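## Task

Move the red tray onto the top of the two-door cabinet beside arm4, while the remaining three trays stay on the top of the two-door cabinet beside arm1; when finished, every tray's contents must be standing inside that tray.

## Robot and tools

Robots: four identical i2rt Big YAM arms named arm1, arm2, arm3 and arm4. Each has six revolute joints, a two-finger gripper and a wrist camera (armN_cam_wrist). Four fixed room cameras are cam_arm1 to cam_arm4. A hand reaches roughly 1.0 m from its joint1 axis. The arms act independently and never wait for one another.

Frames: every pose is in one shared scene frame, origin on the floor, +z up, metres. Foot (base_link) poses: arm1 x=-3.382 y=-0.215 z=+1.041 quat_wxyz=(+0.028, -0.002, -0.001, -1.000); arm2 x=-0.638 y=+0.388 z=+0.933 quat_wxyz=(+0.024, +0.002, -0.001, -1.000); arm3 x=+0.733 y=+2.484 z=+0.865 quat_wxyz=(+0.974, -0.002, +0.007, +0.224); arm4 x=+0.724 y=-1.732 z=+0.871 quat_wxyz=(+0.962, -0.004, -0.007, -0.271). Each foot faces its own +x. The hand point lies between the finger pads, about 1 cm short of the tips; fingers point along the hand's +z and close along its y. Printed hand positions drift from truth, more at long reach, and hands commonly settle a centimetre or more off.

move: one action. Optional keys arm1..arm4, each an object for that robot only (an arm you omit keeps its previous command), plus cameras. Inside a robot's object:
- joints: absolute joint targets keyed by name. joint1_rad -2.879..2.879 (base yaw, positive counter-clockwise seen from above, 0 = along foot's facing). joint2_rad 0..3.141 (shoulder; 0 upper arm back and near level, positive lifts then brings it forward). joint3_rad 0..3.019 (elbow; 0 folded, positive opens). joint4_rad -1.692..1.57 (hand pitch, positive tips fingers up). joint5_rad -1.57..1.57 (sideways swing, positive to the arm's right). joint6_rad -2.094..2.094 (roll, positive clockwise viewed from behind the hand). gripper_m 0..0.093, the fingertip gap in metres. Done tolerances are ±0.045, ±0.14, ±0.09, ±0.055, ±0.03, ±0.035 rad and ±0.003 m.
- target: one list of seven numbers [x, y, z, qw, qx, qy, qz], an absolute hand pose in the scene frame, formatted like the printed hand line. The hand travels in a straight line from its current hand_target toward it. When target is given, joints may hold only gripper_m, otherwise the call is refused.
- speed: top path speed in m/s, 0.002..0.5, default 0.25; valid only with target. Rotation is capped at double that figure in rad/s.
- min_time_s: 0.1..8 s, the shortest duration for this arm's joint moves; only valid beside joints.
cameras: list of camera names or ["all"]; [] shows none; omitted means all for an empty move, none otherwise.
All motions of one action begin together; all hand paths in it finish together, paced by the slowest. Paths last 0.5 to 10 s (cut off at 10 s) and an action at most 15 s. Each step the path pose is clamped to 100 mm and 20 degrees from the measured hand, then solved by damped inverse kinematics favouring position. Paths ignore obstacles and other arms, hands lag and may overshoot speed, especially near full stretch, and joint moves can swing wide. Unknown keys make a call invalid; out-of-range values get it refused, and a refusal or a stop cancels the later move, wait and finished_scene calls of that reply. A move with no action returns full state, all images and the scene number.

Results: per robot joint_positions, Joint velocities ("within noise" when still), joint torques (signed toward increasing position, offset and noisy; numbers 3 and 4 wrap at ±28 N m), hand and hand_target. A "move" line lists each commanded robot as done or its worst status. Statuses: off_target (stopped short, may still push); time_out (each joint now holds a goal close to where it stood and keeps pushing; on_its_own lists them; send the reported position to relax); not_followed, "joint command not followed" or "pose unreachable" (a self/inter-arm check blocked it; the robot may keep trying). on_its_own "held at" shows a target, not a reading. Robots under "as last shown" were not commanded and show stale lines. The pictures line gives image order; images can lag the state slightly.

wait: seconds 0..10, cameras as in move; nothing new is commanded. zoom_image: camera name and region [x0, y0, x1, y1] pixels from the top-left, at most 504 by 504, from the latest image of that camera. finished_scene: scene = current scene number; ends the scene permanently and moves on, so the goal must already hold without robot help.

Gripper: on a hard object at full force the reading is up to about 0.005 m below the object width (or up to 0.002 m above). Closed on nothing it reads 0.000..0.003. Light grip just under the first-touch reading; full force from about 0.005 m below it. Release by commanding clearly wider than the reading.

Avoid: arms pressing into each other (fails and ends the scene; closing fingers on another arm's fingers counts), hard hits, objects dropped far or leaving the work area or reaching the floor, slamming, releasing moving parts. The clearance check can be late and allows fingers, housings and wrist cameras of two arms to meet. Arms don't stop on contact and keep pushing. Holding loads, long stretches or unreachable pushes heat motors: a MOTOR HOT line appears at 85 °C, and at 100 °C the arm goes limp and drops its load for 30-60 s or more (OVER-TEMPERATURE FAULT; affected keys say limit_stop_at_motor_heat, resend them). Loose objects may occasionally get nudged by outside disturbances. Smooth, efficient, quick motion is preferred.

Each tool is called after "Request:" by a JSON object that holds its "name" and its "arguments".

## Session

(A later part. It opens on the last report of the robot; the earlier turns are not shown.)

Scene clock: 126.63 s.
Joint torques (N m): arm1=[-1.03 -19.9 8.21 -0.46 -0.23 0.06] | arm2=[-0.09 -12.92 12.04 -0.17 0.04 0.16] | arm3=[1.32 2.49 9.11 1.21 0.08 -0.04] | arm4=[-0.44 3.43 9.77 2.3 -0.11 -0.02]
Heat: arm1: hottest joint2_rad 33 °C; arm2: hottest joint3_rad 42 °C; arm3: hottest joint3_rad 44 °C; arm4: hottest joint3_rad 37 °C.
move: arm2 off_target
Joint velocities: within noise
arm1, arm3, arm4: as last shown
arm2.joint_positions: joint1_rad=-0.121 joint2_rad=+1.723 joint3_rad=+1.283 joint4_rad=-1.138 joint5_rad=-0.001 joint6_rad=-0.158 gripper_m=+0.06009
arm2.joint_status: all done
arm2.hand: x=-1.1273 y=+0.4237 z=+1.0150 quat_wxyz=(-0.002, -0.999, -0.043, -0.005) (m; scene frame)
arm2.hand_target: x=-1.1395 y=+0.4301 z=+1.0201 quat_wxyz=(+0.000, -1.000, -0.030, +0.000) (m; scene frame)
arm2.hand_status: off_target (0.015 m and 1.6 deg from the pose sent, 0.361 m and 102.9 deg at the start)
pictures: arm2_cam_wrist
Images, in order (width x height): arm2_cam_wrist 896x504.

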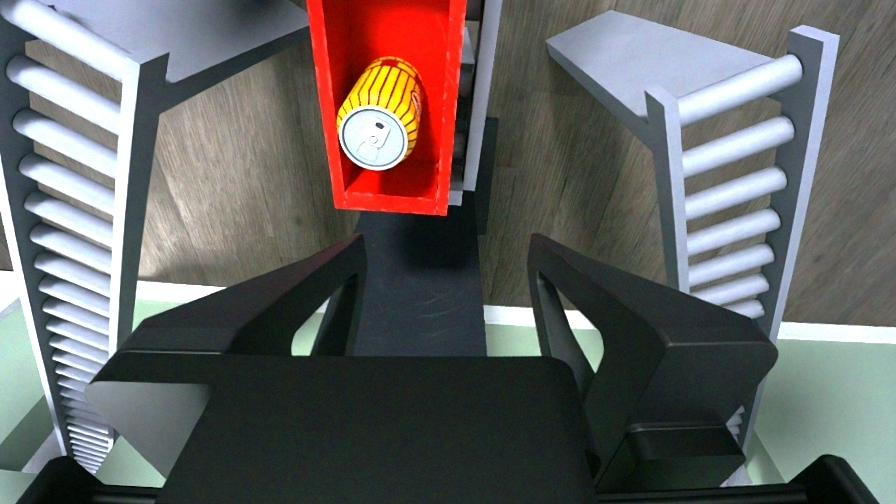

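Request:
{"name": "move", "arguments": {"arm2": {"target":[-1.18,0.434,0.86,0,1,0.03,0]}, "cameras": ["arm2_cam_wrist"]}}

Scene clock: 133.03 s.
Joint torques (N m): arm1=[-0.79 -19.96 8.16 -0.44 -0.22 0.06] | arm2=[-0.26 -16.03 9.44 0.73 0.02 0.16] | arm3=[1.2 2.14 9.14 1.16 0.08 -0.05] | arm4=[-1.03 3.31 9.61 2.41 -0.13 0.01]
Heat: arm1: hottest joint3_rad 34 °C; arm2: hottest joint3_rad 43 °C; arm3: hottest joint3_rad 44 °C; arm4: hottest joint3_rad 37 °C.
move: arm2 off_target
Joint velocities: within noise
arm1, arm3, arm4: as last shown
arm2.joint_positions: joint1_rad=-0.121 joint2_rad=+2.048 joint3_rad=+1.293 joint4_rad=-0.845 joint5_rad=+0.000 joint6_rad=-0.158 gripper_m=+0.06009
arm2.joint_status: not commanded
arm2.hand: x=-1.1633 y=+0.4264 z=+0.8570 quat_wxyz=(-0.003, -0.999, -0.043, -0.016) (m; scene frame)
arm2.hand_target: x=-1.1796 y=+0.4341 z=+0.8605 quat_wxyz=(+0.000, -1.000, -0.030, +0.000) (m; scene frame)
arm2.hand_status: off_target (0.019 m and 2.4 deg from the pose sent, 0.164 m and 1.6 deg at the start)
pictures: arm2_cam_wrist
Images, in order (width x height): arm2_cam_wrist 896x504.

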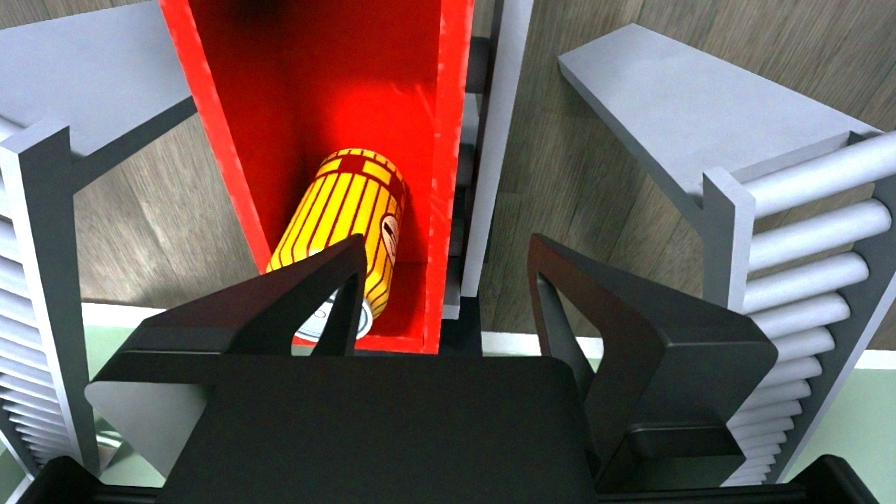

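Request:
{"name": "move", "arguments": {"arm2": {"target":[-1.205,0.432,0.81,0,1,0.03,0],"joints":{"gripper_m":0.045}}, "cameras": ["arm2_cam_wrist"]}}

Scene clock: 138.03 s.
Joint torques (N m): arm1=[-0.91 -19.84 8.17 -0.47 -0.22 0.06] | arm2=[0.32 -16.67 8.91 0.64 0.03 0.16] | arm3=[0.97 2.61 9.16 1.14 0.07 -0.05] | arm4=[-0.91 3.66 9.72 2.32 -0.15 -0.05]
Heat: arm1: hottest joint3_rad 34 °C; arm2: hottest joint3_rad 43 °C; arm3: hottest joint3_rad 44 °C; arm4: hottest joint3_rad 37 °C.
move: arm2 off_target
Joint velocities: within noise
arm1, arm3, arm4: as last shown
arm2.joint_positions: joint1_rad=-0.121 joint2_rad=+2.180 joint3_rad=+1.378 joint4_rad=-0.791 joint5_rad=+0.000 joint6_rad=-0.153 gripper_m=+0.04508
arm2.joint_status: all done
arm2.hand: x=-1.1903 y=+0.4283 z=+0.8104 quat_wxyz=(-0.003, -0.999, -0.040, -0.013) (m; scene frame)
arm2.hand_target: x=-1.2046 y=+0.4320 z=+0.8103 quat_wxyz=(+0.000, -1.000, -0.030, +0.000) (m; scene frame)
arm2.hand_status: off_target (0.015 m and 1.9 deg from the pose sent, 0.063 m and 2.4 deg at the start)
pictures: arm2_cam_wrist
Images, in order (width x height): arm2_cam_wrist 896x504.

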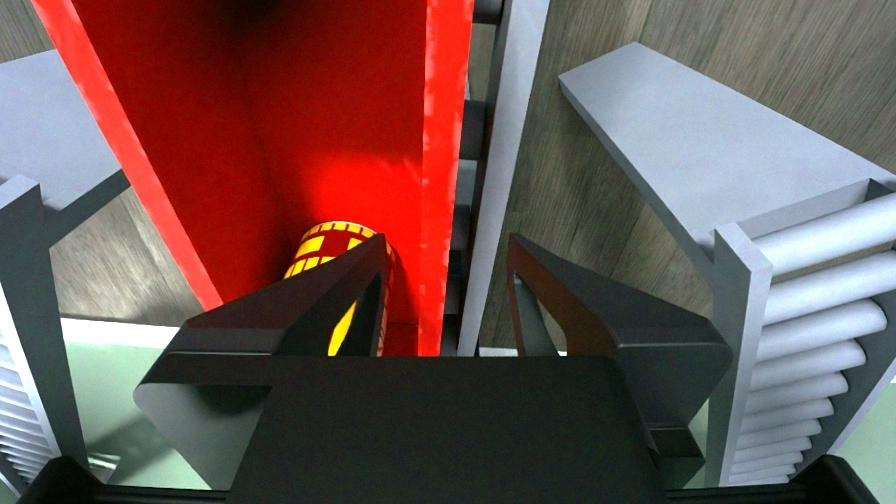

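Request:
{"name": "move", "arguments": {"arm2": {"target":[-1.203,0.424,0.748,0,1,0.03,0],"joints":{"gripper_m":0.042},"speed":0.12}, "cameras": ["arm2_cam_wrist"]}}

Scene clock: 143.83 s.
Joint torques (N m): arm1=[-0.85 -19.72 8.17 -0.47 -0.22 0.07] | arm2=[1.38 -16.91 7.92 0.7 0.03 0.18] | arm3=[1.26 2.43 9.13 1.21 0.07 -0.06] | arm4=[-0.97 3.43 9.65 2.4 -0.15 -0.05]
Heat: arm1: hottest joint2_rad 34 °C; arm2: hottest joint3_rad 43 °C; arm3: hottest joint3_rad 44 °C; arm4: hottest joint3_rad 38 °C.
move: arm2 off_target
Joint velocities: within noise
arm1, arm3, arm4: as last shown
arm2.joint_positions: joint1_rad=-0.120 joint2_rad=+2.294 joint3_rad=+1.387 joint4_rad=-0.681 joint5_rad=+0.000 joint6_rad=-0.139 gripper_m=+0.04208
arm2.joint_status: all done
arm2.hand: x=-1.1898 y=+0.4273 z=+0.7509 quat_wxyz=(-0.002, -0.999, -0.034, -0.011) (m; scene frame)
arm2.hand_target: x=-1.2027 y=+0.4240 z=+0.7483 quat_wxyz=(+0.000, -1.000, -0.030, +0.000) (m; scene frame)
arm2.hand_status: off_target (0.014 m and 1.3 deg from the pose sent, 0.064 m and 1.9 deg at the start)
pictures: arm2_cam_wrist
Images, in order (width x height): arm2_cam_wrist 896x504.

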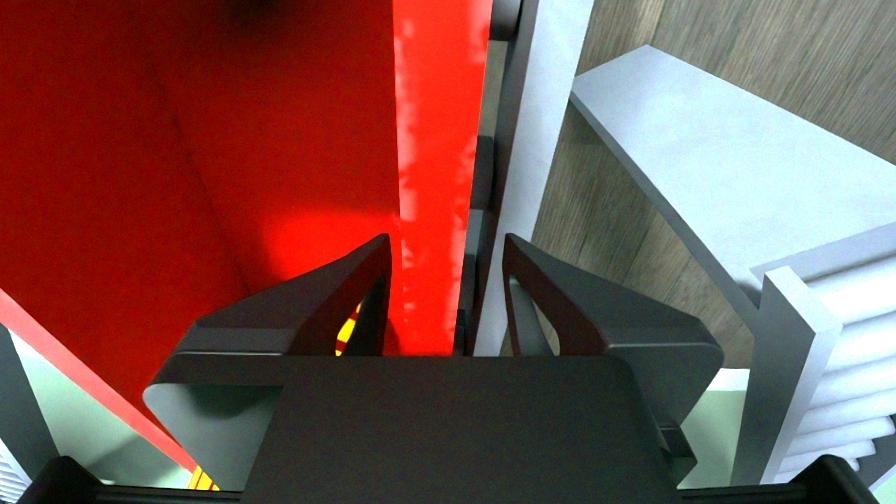

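Request:
{"name": "move", "arguments": {"arm2": {"target":[-1.203,0.415,0.745,0,1,0.03,0],"joints":{"gripper_m":0.03},"speed":0.06}, "cameras": []}}

Request:
{"name": "move", "arguments": {"arm2": {"joints":{"gripper_m":0.006}}, "cameras": ["arm2_cam_wrist"]}}

Request:
{"name": "move", "arguments": {"arm2": {"target":[-1.19,0.425,0.95,0,1,0.03,0],"speed":0.09}, "cameras": ["cam_arm2","arm2_cam_wrist"]}}

Request:
{"name": "zoom_image", "arguments": {"camera": "cam_arm2", "region": [360, 150, 560, 310]}}

Scene clock: 149.63 s.
Joint torques (N m): arm1=[-0.91 -19.78 8.21 -0.44 -0.23 0.05] | arm2=[1.32 -16.5 7.91 0.81 0.04 0.14] | arm3=[1.32 2.67 9.16 1.17 0.09 -0.06] | arm4=[-0.79 4.07 9.61 2.43 -0.14 -0.07]
Heat: arm1: hottest joint2_rad 34 °C; arm2: hottest joint3_rad 43 °C; arm3: hottest joint3_rad 45 °C; arm4: hottest joint3_rad 38 °C.
move: arm2 off_target
Joint velocities: within noise
arm1, arm3, arm4: as last shown
arm2.joint_positions: joint1_rad=-0.104 joint2_rad=+2.294 joint3_rad=+1.387 joint4_rad=-0.676 joint5_rad=+0.000 joint6_rad=-0.123 gripper_m=+0.03008
arm2.joint_status: all done
arm2.hand: x=-1.1916 y=+0.4187 z=+0.7509 quat_wxyz=(-0.002, -0.999, -0.034, -0.008) (m; scene frame)
arm2.hand_target: x=-1.2026 y=+0.4150 z=+0.7453 quat_wxyz=(+0.000, -1.000, -0.030, +0.000) (m; scene frame)
arm2.hand_status: off_target (0.013 m and 1.1 deg from the pose sent, 0.019 m and 1.4 deg at the start)
pictures: none
No camera images: "cameras" was empty.

Scene clock: 150.27 s.
Joint torques (N m): arm1=[-1.14 -20.07 8.14 -0.44 -0.22 0.06] | arm2=[1.2 -16.44 7.69 0.59 -0.27 -0.04] | arm3=[0.91 2.43 9.11 1.2 0.07 -0.05] | arm4=[-1.49 3.31 9.57 2.43 -0.11 -0.07]
Heat: arm1: hottest joint2_rad 34 °C; arm2: hottest joint3_rad 43 °C; arm3: hottest joint3_rad 45 °C; arm4: hottest joint3_rad 38 °C.
move: arm2 off_target
Joint velocities: within noise
arm1.joint_positions: joint1_rad=-1.671 joint2_rad=+1.981 joint3_rad=+1.418 joint4_rad=-1.034 joint5_rad=+0.006 joint6_rad=-1.594 gripper_m=+0.02988
arm1.joint_status: not commanded
arm1.hand: x=-3.3561 y=+0.3363 z=+1.0382 quat_wxyz=(-0.014, -1.000, +0.011, -0.001) (m; scene frame)
arm1.hand_target: x=-3.3551 y=+0.3506 z=+1.0503 quat_wxyz=(+0.000, -1.000, +0.012, +0.000) (m; scene frame)
arm1.hand_status: not commanded
arm2.joint_positions: joint1_rad=-0.104 joint2_rad=+2.295 joint3_rad=+1.389 joint4_rad=-0.671 joint5_rad=+0.007 joint6_rad=-0.099 gripper_m=+0.01239
arm2.joint_status: gripper_m off_target (ended at +0.01242, target +0.00600)
arm2.hand: x=-1.1941 y=+0.4199 z=+0.7511 quat_wxyz=(+0.002, -1.000, -0.022, -0.005) (m; scene frame)
arm2.hand_target: x=-1.2026 y=+0.4150 z=+0.7452 quat_wxyz=(+0.000, -1.000, -0.030, +0.000) (m; scene frame)
arm2.hand_status: not commanded
arm3.joint_positions: joint1_rad=-0.423 joint2_rad=+0.637 joint3_rad=+1.333 joint4_rad=-1.526 joint5_rad=+0.222 joint6_rad=+0.654 gripper_m=+0.09396
arm3.joint_status: not commanded
arm3.hand: x=+0.9557 y=+2.4547 z=+1.3375 quat_wxyz=(-0.369, -0.322, -0.872, -0.018) (m; scene frame)
arm3.hand_target: x=+0.9552 y=+2.4547 z=+1.3503 quat_wxyz=(-0.382, -0.321, -0.866, -0.024) (m; scene frame)
arm3.hand_status: not commanded
arm4.joint_positions: joint1_rad=+0.000 joint2_rad=+0.635 joint3_rad=+1.447 joint4_rad=-1.142 joint5_rad=-0.230 joint6_rad=-0.553 gripper_m=+0.09396
arm4.joint_status: not commanded
arm4.hand: x=+0.9513 y=-1.8219 z=+1.4824 quat_wxyz=(-0.545, +0.070, -0.804, +0.228) (m; scene frame)
arm4.hand_target: x=+0.9479 y=-1.8198 z=+1.4930 quat_wxyz=(-0.552, +0.072, -0.797, +0.234) (m; scene frame)
arm4.hand_status: not commanded
pictures: arm2_cam_wrist
Images, in order (width x height): arm2_cam_wrist 896x504.

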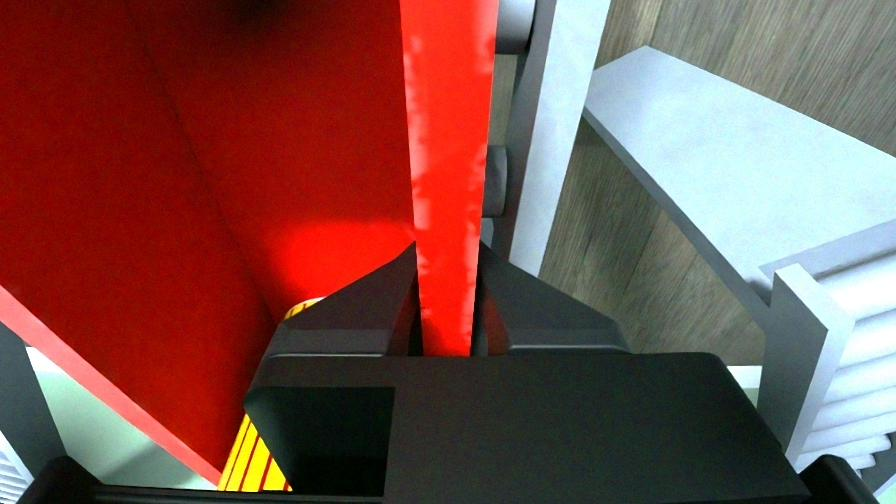

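Scene clock: 153.20 s.
Joint torques (N m): arm1=[-1.03 -19.96 8.25 -0.43 -0.22 0.06] | arm2=[-0.09 -19.66 11.33 -0.87 -0.38 -0.12] | arm3=[1.14 2.49 9.16 1.18 0.08 -0.05] | arm4=[-0.91 3.9 9.57 2.41 -0.17 0]
Heat: arm1: hottest joint2_rad 34 °C; arm2: hottest joint3_rad 43 °C; arm3: hottest joint3_rad 45 °C; arm4: hottest joint3_rad 38 °C.
move: arm2 off_target
Joint velocities: within noise
arm1, arm3, arm4: as last shown
arm2.joint_positions: joint1_rad=-0.104 joint2_rad=+1.975 joint3_rad=+1.366 joint4_rad=-1.010 joint5_rad=+0.010 joint6_rad=-0.106 gripper_m=+0.01239
arm2.joint_status: not commanded
arm2.hand: x=-1.1714 y=+0.4200 z=+0.9164 quat_wxyz=(+0.002, -0.999, -0.025, -0.026) (m; scene frame)
arm2.hand_target: x=-1.1888 y=+0.4249 z=+0.9497 quat_wxyz=(+0.000, -1.000, -0.030, +0.000) (m; scene frame)
arm2.hand_status: off_target (0.039 m and 3.0 deg from the pose sent, 0.199 m and 1.1 deg at the start)
pictures: arm2_cam_wrist, cam_arm2
Images, in order (width x height): arm2_cam_wrist 896x504, cam_arm2 896x504.

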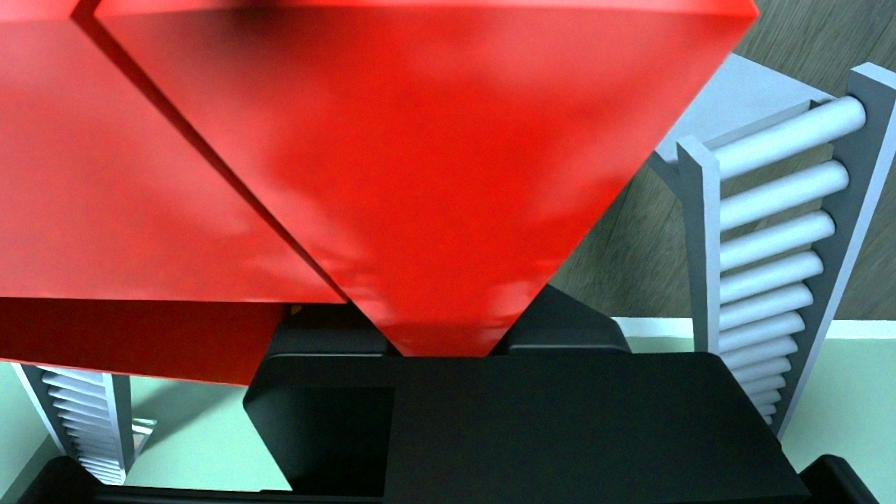

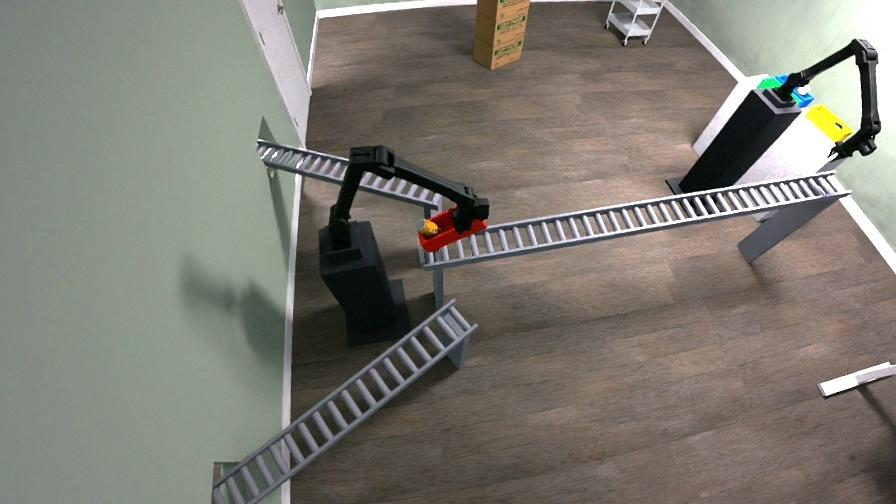

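Scaled by 2.520 from the camera's 896x504 image, which has a finer 1280x720 frame.

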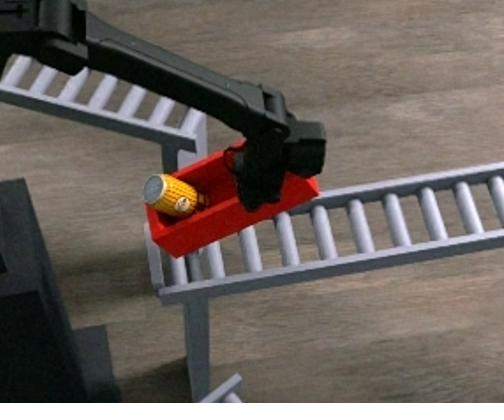

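Request:
{"name": "move", "arguments": {"arm2": {"target":[-1.20,0.417,0.765,0,1,0.03,0],"speed":0.06}, "cameras": ["cam_arm2"]}}

Request:
{"name": "zoom_image", "arguments": {"camera": "cam_arm2", "region": [390, 190, 510, 290]}}

Scene clock: 159.80 s.
Joint torques (N m): arm1=[-1.08 -19.84 8.18 -0.4 -0.22 0.06] | arm2=[0.79 -14.1 7.02 0.81 -0.34 -0.12] | arm3=[1.2 2.61 9.17 1.24 0.1 -0.06] | arm4=[-1.32 3.43 9.74 2.36 -0.14 0]
Heat: arm1: hottest joint3_rad 35 °C; arm2: hottest joint3_rad 43 °C; arm3: hottest joint3_rad 45 °C; arm4: hottest joint3_rad 38 °C.
move: arm2 off_target
Joint velocities: within noise
arm1, arm3, arm4: as last shown
arm2.joint_positions: joint1_rad=-0.104 joint2_rad=+2.214 joint3_rad=+1.383 joint4_rad=-0.700 joint5_rad=+0.009 joint6_rad=-0.093 gripper_m=+0.01239
arm2.joint_status: not commanded
arm2.hand: x=-1.2074 y=+0.4214 z=+0.7937 quat_wxyz=(+0.004, -1.000, -0.018, +0.018) (m; scene frame)
arm2.hand_target: x=-1.1987 y=+0.4170 z=+0.7661 quat_wxyz=(+0.000, -1.000, -0.030, +0.000) (m; scene frame)
arm2.hand_status: off_target (0.030 m and 2.5 deg from the pose sent, 0.154 m and 3.0 deg at the start)
pictures: cam_arm2
Images, in order (width x height): cam_arm2 896x504.

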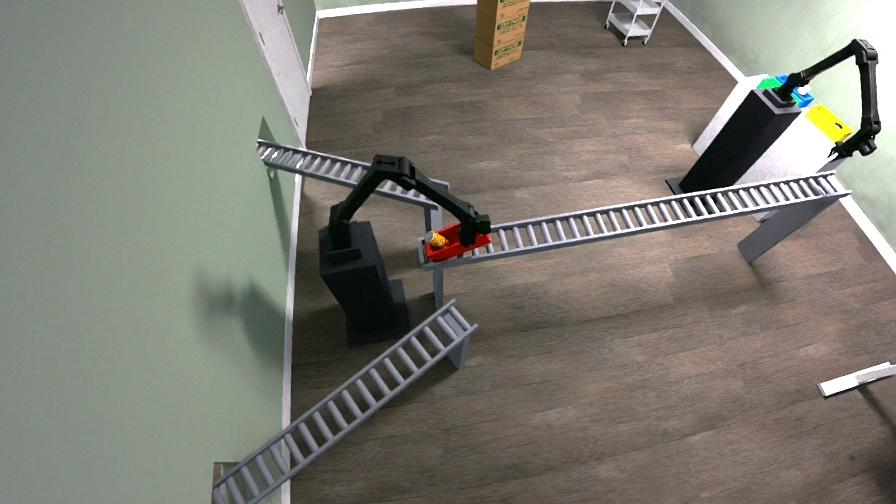

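Scaled by 4.200 from the camera's 896x504 image, which has a finer 1280x720 frame.

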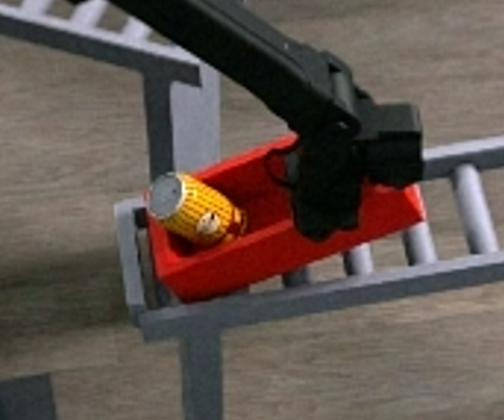

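Request:
{"name": "move", "arguments": {"arm2": {"target":[-1.195,0.416,0.735,0,1,0.03,0],"speed":0.06}, "cameras": ["cam_arm2","arm2_cam_wrist"]}}

Request:
{"name": "zoom_image", "arguments": {"camera": "cam_arm2", "region": [390, 190, 510, 290]}}

Scene clock: 163.43 s.
Joint torques (N m): arm1=[-1.08 -20.01 8.21 -0.49 -0.22 0.07] | arm2=[1.32 -13.8 5.16 0.32 -0.23 -0.11] | arm3=[1.14 2.43 9.13 1.21 0.08 -0.05] | arm4=[-0.5 4.37 9.55 2.51 -0.13 -0.04]
Heat: arm1: hottest joint3_rad 35 °C; arm2: hottest joint3_rad 42 °C; arm3: hottest joint3_rad 45 °C; arm4: hottest joint3_rad 38 °C.
move: arm2 off_target
Joint velocities: within noise
arm1, arm3, arm4: as last shown
arm2.joint_positions: joint1_rad=-0.104 joint2_rad=+2.253 joint3_rad=+1.393 joint4_rad=-0.628 joint5_rad=+0.005 joint6_rad=-0.092 gripper_m=+0.01239
arm2.joint_status: not commanded
arm2.hand: x=-1.2197 y=+0.4215 z=+0.7757 quat_wxyz=(+0.004, -0.999, -0.018, +0.040) (m; scene frame)
arm2.hand_target: x=-1.1931 y=+0.4161 z=+0.7376 quat_wxyz=(+0.000, -1.000, -0.030, +0.000) (m; scene frame)
arm2.hand_status: off_target (0.048 m and 4.8 deg from the pose sent, 0.060 m and 2.5 deg at the start)
pictures: arm2_cam_wrist, cam_arm2
Images, in order (width x height): arm2_cam_wrist 896x504, cam_arm2 896x504.

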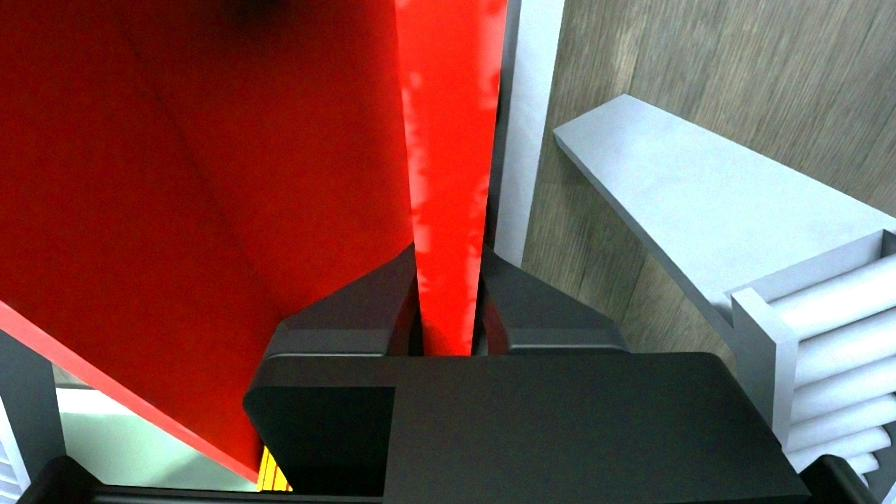

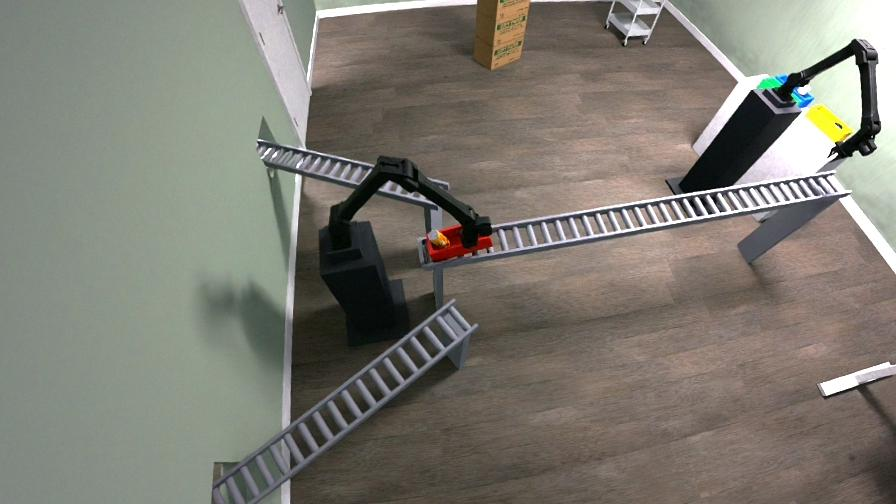

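Scaled by 4.200 from the camera's 896x504 image, which has a finer 1280x720 frame.

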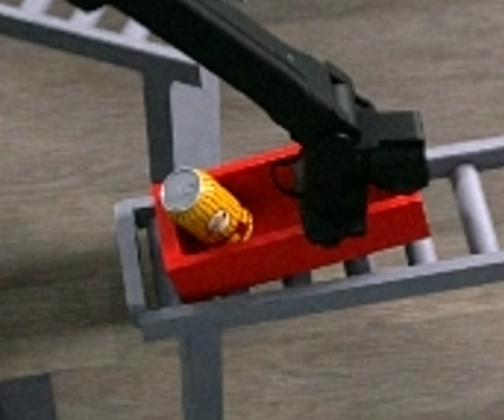

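Request:
{"name": "move", "arguments": {"arm2": {"target":[-1.215,0.416,0.70,0,1,0.03,0],"speed":0.06}, "cameras": ["cam_arm2"]}}

Request:
{"name": "zoom_image", "arguments": {"camera": "cam_arm2", "region": [390, 190, 510, 290]}}

Scene clock: 167.50 s.
Joint torques (N m): arm1=[-1.14 -19.96 8.2 -0.49 -0.22 0.08] | arm2=[1.32 -12.28 6.46 0.64 -0.19 -0.1] | arm3=[0.97 2.37 9.06 1.21 0.08 -0.05] | arm4=[-1.2 3.43 9.76 2.28 -0.12 -0.03]
Heat: arm1: hottest joint3_rad 35 °C; arm2: hottest joint3_rad 42 °C; arm3: hottest joint3_rad 45 °C; arm4: hottest joint3_rad 38 °C.
move: arm2 off_target
Joint velocities: within noise
arm1, arm3, arm4: as last shown
arm2.joint_positions: joint1_rad=-0.104 joint2_rad=+2.327 joint3_rad=+1.467 joint4_rad=-0.625 joint5_rad=+0.004 joint6_rad=-0.092 gripper_m=+0.01239
arm2.joint_status: not commanded
arm2.hand: x=-1.2380 y=+0.4223 z=+0.7536 quat_wxyz=(+0.004, -0.999, -0.018, +0.041) (m; scene frame)
arm2.hand_target: x=-1.2114 y=+0.4161 z=+0.7041 quat_wxyz=(+0.000, -1.000, -0.030, +0.000) (m; scene frame)
arm2.hand_status: off_target (0.059 m and 5.0 deg from the pose sent, 0.076 m and 4.8 deg at the start)
pictures: cam_arm2
Images, in order (width x height): cam_arm2 896x504.

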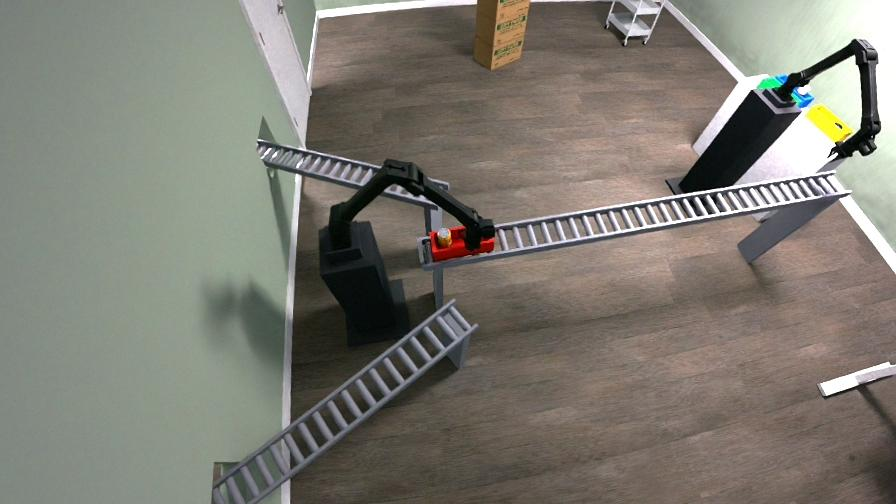

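Scaled by 4.200 from the camera's 896x504 image, which has a finer 1280x720 frame.

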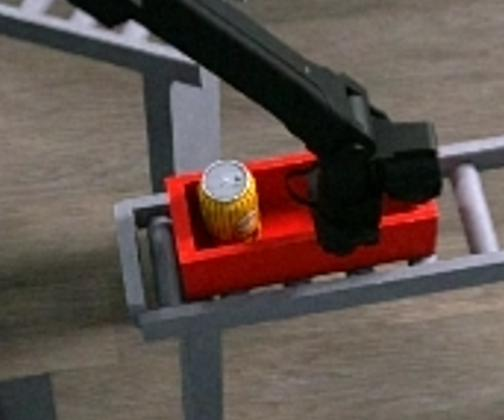

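Request:
{"name": "move", "arguments": {"arm2": {"joints":{"gripper_m":0.04}}, "cameras": []}}

Request:
{"name": "move", "arguments": {"arm2": {"target":[-1.22,0.423,0.90,0,1,0.02,0],"speed":0.15}, "cameras": ["cam_arm2","arm2_cam_wrist"]}}

Request:
{"name": "zoom_image", "arguments": {"camera": "cam_arm2", "region": [390, 190, 510, 290]}}

Scene clock: 176.00 s.
Joint torques (N m): arm1=[-1.08 -19.84 8.18 -0.43 -0.23 0.07] | arm2=[1.08 -15.97 5.9 0.51 -0.2 -0.1] | arm3=[1.2 2.37 9.1 1.17 0.08 -0.07] | arm4=[-0.67 3.55 9.72 2.33 -0.17 -0.06]
Heat: arm1: hottest joint3_rad 35 °C; arm2: hottest joint3_rad 42 °C; arm3: hottest joint3_rad 45 °C; arm4: hottest joint3_rad 38 °C.
move: arm2 done
Joint velocities: within noise
arm1, arm3, arm4: as last shown
arm2.joint_positions: joint1_rad=-0.105 joint2_rad=+2.371 joint3_rad=+1.469 joint4_rad=-0.625 joint5_rad=+0.004 joint6_rad=-0.093 gripper_m=+0.03993
arm2.joint_status: all done
arm2.hand: x=-1.2248 y=+0.4217 z=+0.7286 quat_wxyz=(+0.002, -1.000, -0.018, +0.020) (m; scene frame)
arm2.hand_target: x=-1.2113 y=+0.4162 z=+0.7040 quat_wxyz=(+0.000, -1.000, -0.030, +0.000) (m; scene frame)
arm2.hand_status: not commanded
pictures: none
No camera images: "cameras" was empty.

Scene clock: 178.10 s.
Joint torques (N m): arm1=[-1.08 -19.78 8.23 -0.43 -0.23 0.07] | arm2=[0.38 -17.96 10.35 -0.16 -0.16 -0.01] | arm3=[1.03 2.49 9.14 1.16 0.09 -0.06] | arm4=[-1.14 4.13 9.7 2.41 -0.13 0.01]
Heat: arm1: hottest joint3_rad 35 °C; arm2: hottest joint3_rad 42 °C; arm3: hottest joint3_rad 45 °C; arm4: hottest joint3_rad 38 °C.
move: arm2 off_target
Joint velocities: within noise
arm1, arm3, arm4: as last shown
arm2.joint_positions: joint1_rad=-0.105 joint2_rad=+2.075 joint3_rad=+1.455 joint4_rad=-0.967 joint5_rad=+0.004 joint6_rad=-0.093 gripper_m=+0.03995
arm2.joint_status: not commanded
arm2.hand: x=-1.2075 y=+0.4211 z=+0.8897 quat_wxyz=(+0.000, -1.000, -0.018, -0.010) (m; scene frame)
arm2.hand_target: x=-1.2197 y=+0.4230 z=+0.9002 quat_wxyz=(+0.000, -1.000, -0.020, +0.000) (m; scene frame)
arm2.hand_status: off_target (0.016 m and 1.2 deg from the pose sent, 0.171 m and 2.3 deg at the start)
pictures: arm2_cam_wrist, cam_arm2
Images, in order (width x height): arm2_cam_wrist 896x504, cam_arm2 896x504.

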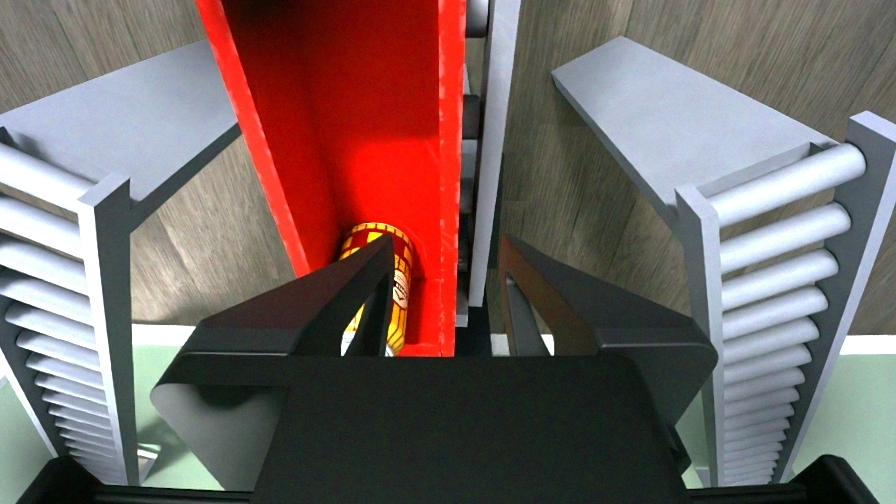

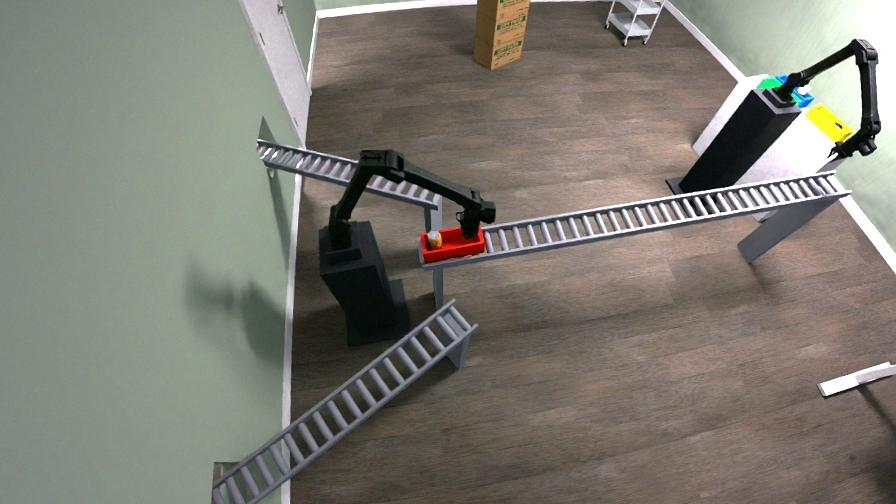

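Scaled by 4.200 from the camera's 896x504 image, which has a finer 1280x720 frame.

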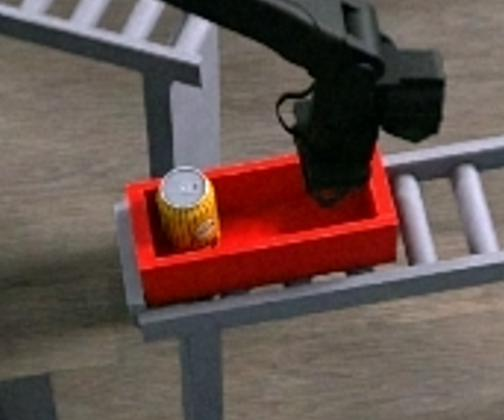

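Request:
{"name": "move", "arguments": {"arm2": {"target":[-1.121,0.426,0.86,0,1,0.02,0],"speed":0.15}, "cameras": ["arm2_cam_wrist","cam_arm2"]}}

Request:
{"name": "zoom_image", "arguments": {"camera": "cam_arm2", "region": [390, 190, 510, 290]}}

Scene clock: 184.33 s.
Joint torques (N m): arm1=[-0.97 -19.96 8.2 -0.43 -0.23 0.07] | arm2=[-0.21 -15.74 6.01 0.79 -0.15 -0.11] | arm3=[1.08 2.37 9.09 1.17 0.09 -0.05] | arm4=[-0.85 3.84 9.66 2.47 -0.14 -0.05]
Heat: arm1: hottest joint3_rad 35 °C; arm2: hottest joint3_rad 41 °C; arm3: hottest joint3_rad 45 °C; arm4: hottest joint3_rad 38 °C.
move: arm2 done
Joint velocities: within noise
arm1, arm3, arm4: as last shown
arm2.joint_positions: joint1_rad=-0.116 joint2_rad=+1.957 joint3_rad=+1.127 joint4_rad=-0.756 joint5_rad=+0.004 joint6_rad=-0.101 gripper_m=+0.03995
arm2.joint_status: not commanded
arm2.hand: x=-1.1178 y=+0.4212 z=+0.8566 quat_wxyz=(+0.000, -1.000, -0.017, -0.010) (m; scene frame)
arm2.hand_target: x=-1.1210 y=+0.4260 z=+0.8601 quat_wxyz=(+0.000, -1.000, -0.020, +0.000) (m; scene frame)
arm2.hand_status: done (0.007 m and 1.1 deg from the pose sent, 0.091 m and 1.2 deg at the start)
pictures: arm2_cam_wrist, cam_arm2
Images, in order (width x height): arm2_cam_wrist 896x504, cam_arm2 896x504.

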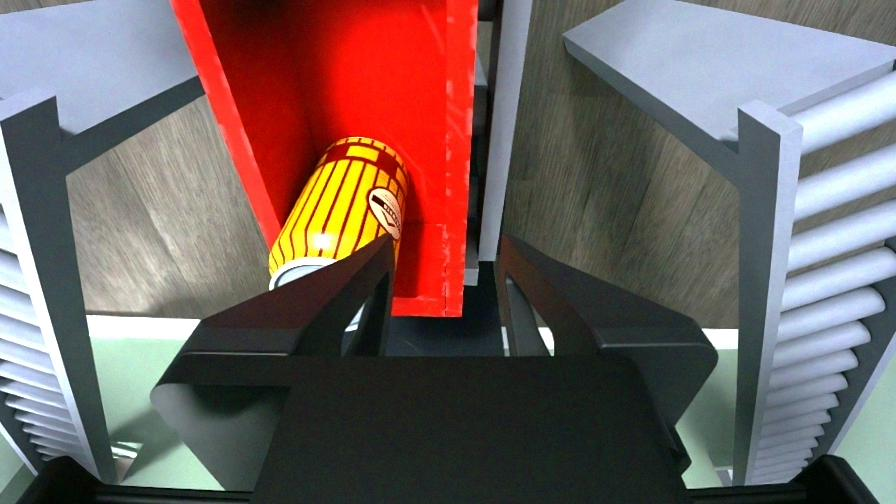

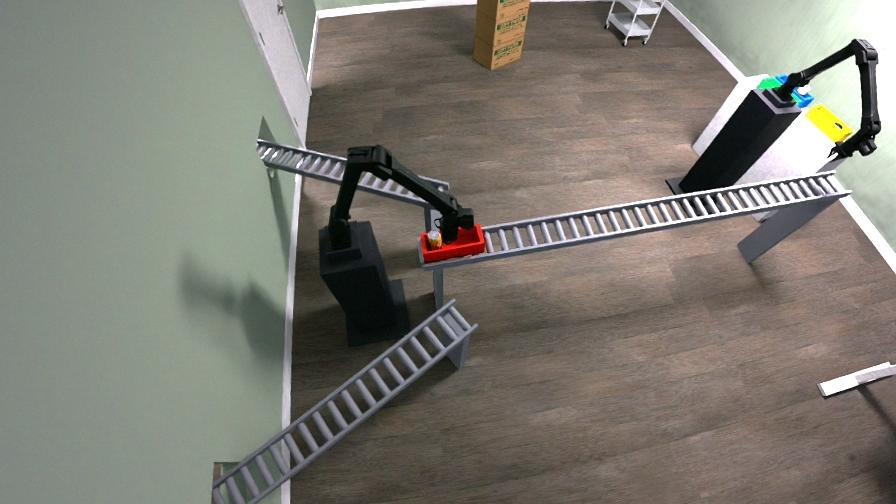

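Scaled by 4.200 from the camera's 896x504 image, which has a finer 1280x720 frame.

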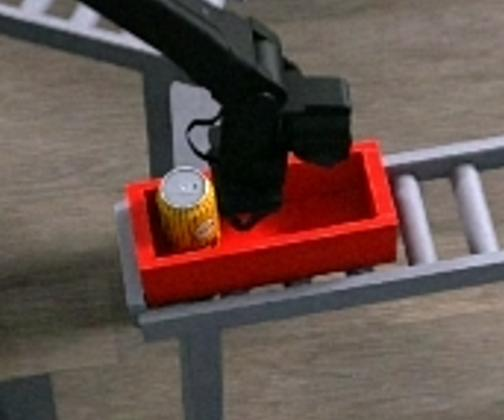

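Request:
{"name": "move", "arguments": {"arm2": {"target":[-1.132,0.423,0.80,0,1,0.02,0],"joints":{"gripper_m":0.032},"speed":0.12}, "cameras": ["arm2_cam_wrist"]}}

Request:
{"name": "zoom_image", "arguments": {"camera": "arm2_cam_wrist", "region": [250, 100, 600, 360]}}

Scene clock: 189.57 s.
Joint torques (N m): arm1=[-0.85 -20.13 8.2 -0.5 -0.22 0.07] | arm2=[0.26 -14.27 7.42 0.83 -0.16 -0.04] | arm3=[1.14 2.43 9.11 1.17 0.08 -0.07] | arm4=[-0.97 3.55 9.8 2.26 -0.12 -0.04]
Heat: arm1: hottest joint3_rad 35 °C; arm2: hottest joint3_rad 41 °C; arm3: hottest joint3_rad 45 °C; arm4: hottest joint3_rad 38 °C.
move: arm2 off_target
Joint velocities: within noise
arm1.joint_positions: joint1_rad=-1.671 joint2_rad=+1.981 joint3_rad=+1.418 joint4_rad=-1.034 joint5_rad=+0.006 joint6_rad=-1.594 gripper_m=+0.02988
arm1.joint_status: not commanded
arm1.hand: x=-3.3561 y=+0.3363 z=+1.0382 quat_wxyz=(-0.014, -1.000, +0.011, -0.001) (m; scene frame)
arm1.hand_target: x=-3.3551 y=+0.3506 z=+1.0503 quat_wxyz=(+0.000, -1.000, +0.012, +0.000) (m; scene frame)
arm1.hand_status: not commanded
arm2.joint_positions: joint1_rad=-0.116 joint2_rad=+2.077 joint3_rad=+1.127 joint4_rad=-0.641 joint5_rad=+0.004 joint6_rad=-0.101 gripper_m=+0.03208
arm2.joint_status: all done
arm2.hand: x=-1.1183 y=+0.4211 z=+0.8010 quat_wxyz=(+0.000, -1.000, -0.017, -0.012) (m; scene frame)
arm2.hand_target: x=-1.1317 y=+0.4230 z=+0.8003 quat_wxyz=(+0.000, -1.000, -0.020, +0.000) (m; scene frame)
arm2.hand_status: off_target (0.014 m and 1.4 deg from the pose sent, 0.058 m and 1.2 deg at the start)
arm3.joint_positions: joint1_rad=-0.423 joint2_rad=+0.637 joint3_rad=+1.333 joint4_rad=-1.526 joint5_rad=+0.222 joint6_rad=+0.654 gripper_m=+0.09396
arm3.joint_status: not commanded
arm3.hand: x=+0.9557 y=+2.4547 z=+1.3375 quat_wxyz=(-0.369, -0.322, -0.872, -0.018) (m; scene frame)
arm3.hand_target: x=+0.9552 y=+2.4547 z=+1.3503 quat_wxyz=(-0.382, -0.321, -0.866, -0.024) (m; scene frame)
arm3.hand_status: not commanded
arm4.joint_positions: joint1_rad=+0.000 joint2_rad=+0.635 joint3_rad=+1.447 joint4_rad=-1.142 joint5_rad=-0.230 joint6_rad=-0.553 gripper_m=+0.09396
arm4.joint_status: not commanded
arm4.hand: x=+0.9513 y=-1.8219 z=+1.4824 quat_wxyz=(-0.545, +0.070, -0.804, +0.228) (m; scene frame)
arm4.hand_target: x=+0.9479 y=-1.8198 z=+1.4930 quat_wxyz=(-0.552, +0.072, -0.797, +0.234) (m; scene frame)
arm4.hand_status: not commanded
pictures: arm2_cam_wrist
Images, in order (width x height): arm2_cam_wrist 896x504.

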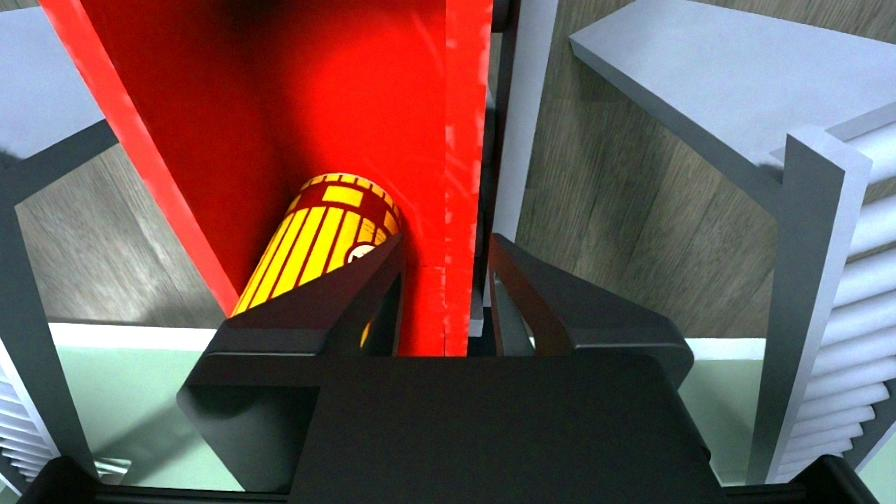

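Scaled by 1.440 from the camera's 896x504 image, which has a finer 1280x720 frame.

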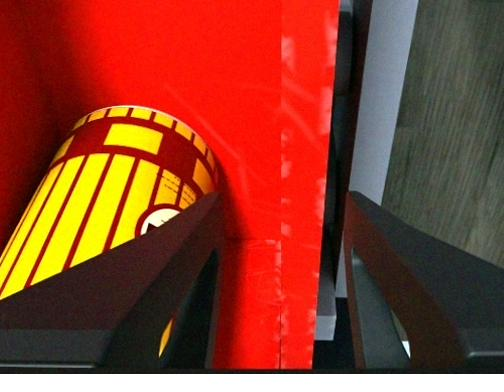

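Request:
{"name": "move", "arguments": {"arm2": {"target":[-1.14,0.435,0.742,0,1,0.02,0],"joints":{"gripper_m":0.028},"speed":0.08}, "cameras": ["arm2_cam_wrist","cam_arm2"]}}

Request:
{"name": "zoom_image", "arguments": {"camera": "cam_arm2", "region": [390, 190, 510, 290]}}

Scene clock: 193.87 s.
Joint torques (N m): arm1=[-0.85 -19.96 8.24 -0.39 -0.23 0.06] | arm2=[-0.26 -14.92 6.63 0.73 -0.16 -0.11] | arm3=[1.26 2.61 9.16 1.24 0.1 -0.05] | arm4=[-0.62 3.08 9.65 2.36 -0.17 0]
Heat: arm1: hottest joint3_rad 35 °C; arm2: hottest joint3_rad 41 °C; arm3: hottest joint3_rad 45 °C; arm4: hottest joint3_rad 38 °C.
move: arm2 off_target
Joint velocities: within noise
arm1, arm3, arm4: as last shown
arm2.joint_positions: joint1_rad=-0.132 joint2_rad=+2.211 joint3_rad=+1.175 joint4_rad=-0.546 joint5_rad=+0.004 joint6_rad=-0.116 gripper_m=+0.02808
arm2.joint_status: all done
arm2.hand: x=-1.1300 y=+0.4297 z=+0.7479 quat_wxyz=(+0.000, -1.000, -0.017, -0.007) (m; scene frame)
arm2.hand_target: x=-1.1396 y=+0.4349 z=+0.7422 quat_wxyz=(+0.000, -1.000, -0.020, +0.000) (m; scene frame)
arm2.hand_status: off_target (0.013 m and 0.9 deg from the pose sent, 0.064 m and 1.4 deg at the start)
pictures: arm2_cam_wrist, cam_arm2
Images, in order (width x height): arm2_cam_wrist 896x504, cam_arm2 896x504.

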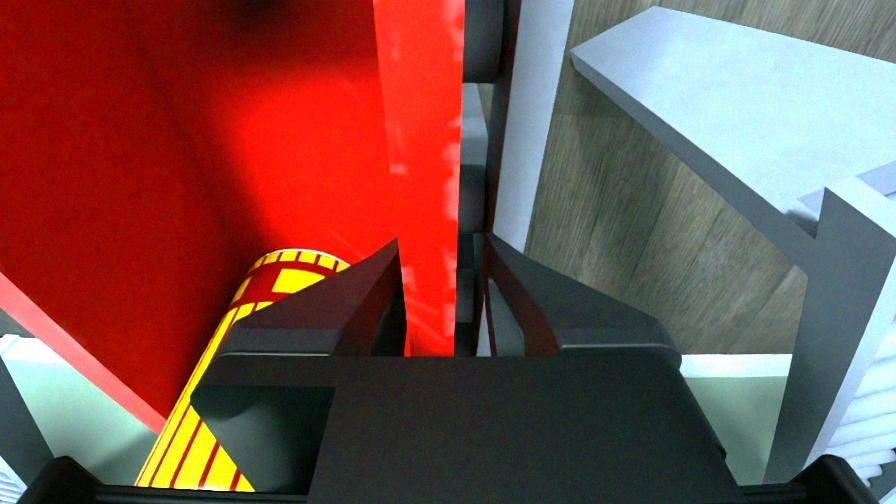

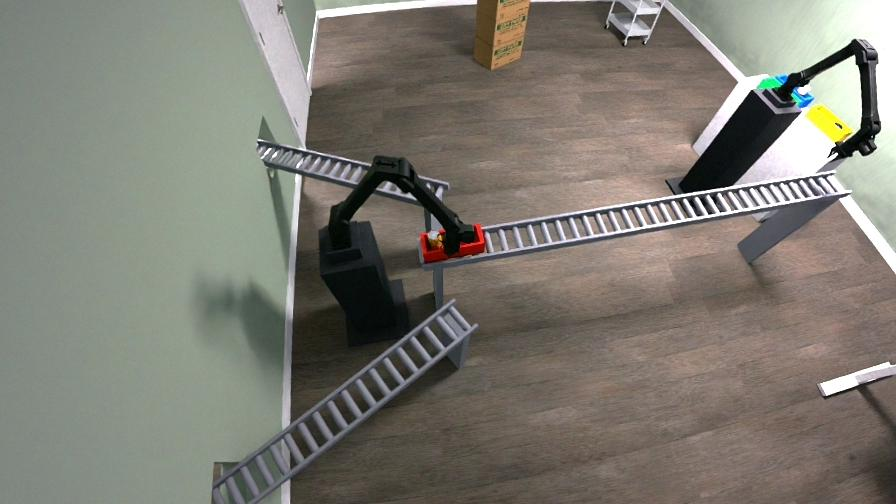

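Scaled by 4.200 from the camera's 896x504 image, which has a finer 1280x720 frame.

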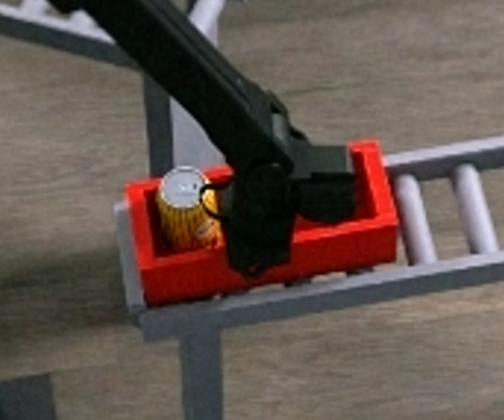

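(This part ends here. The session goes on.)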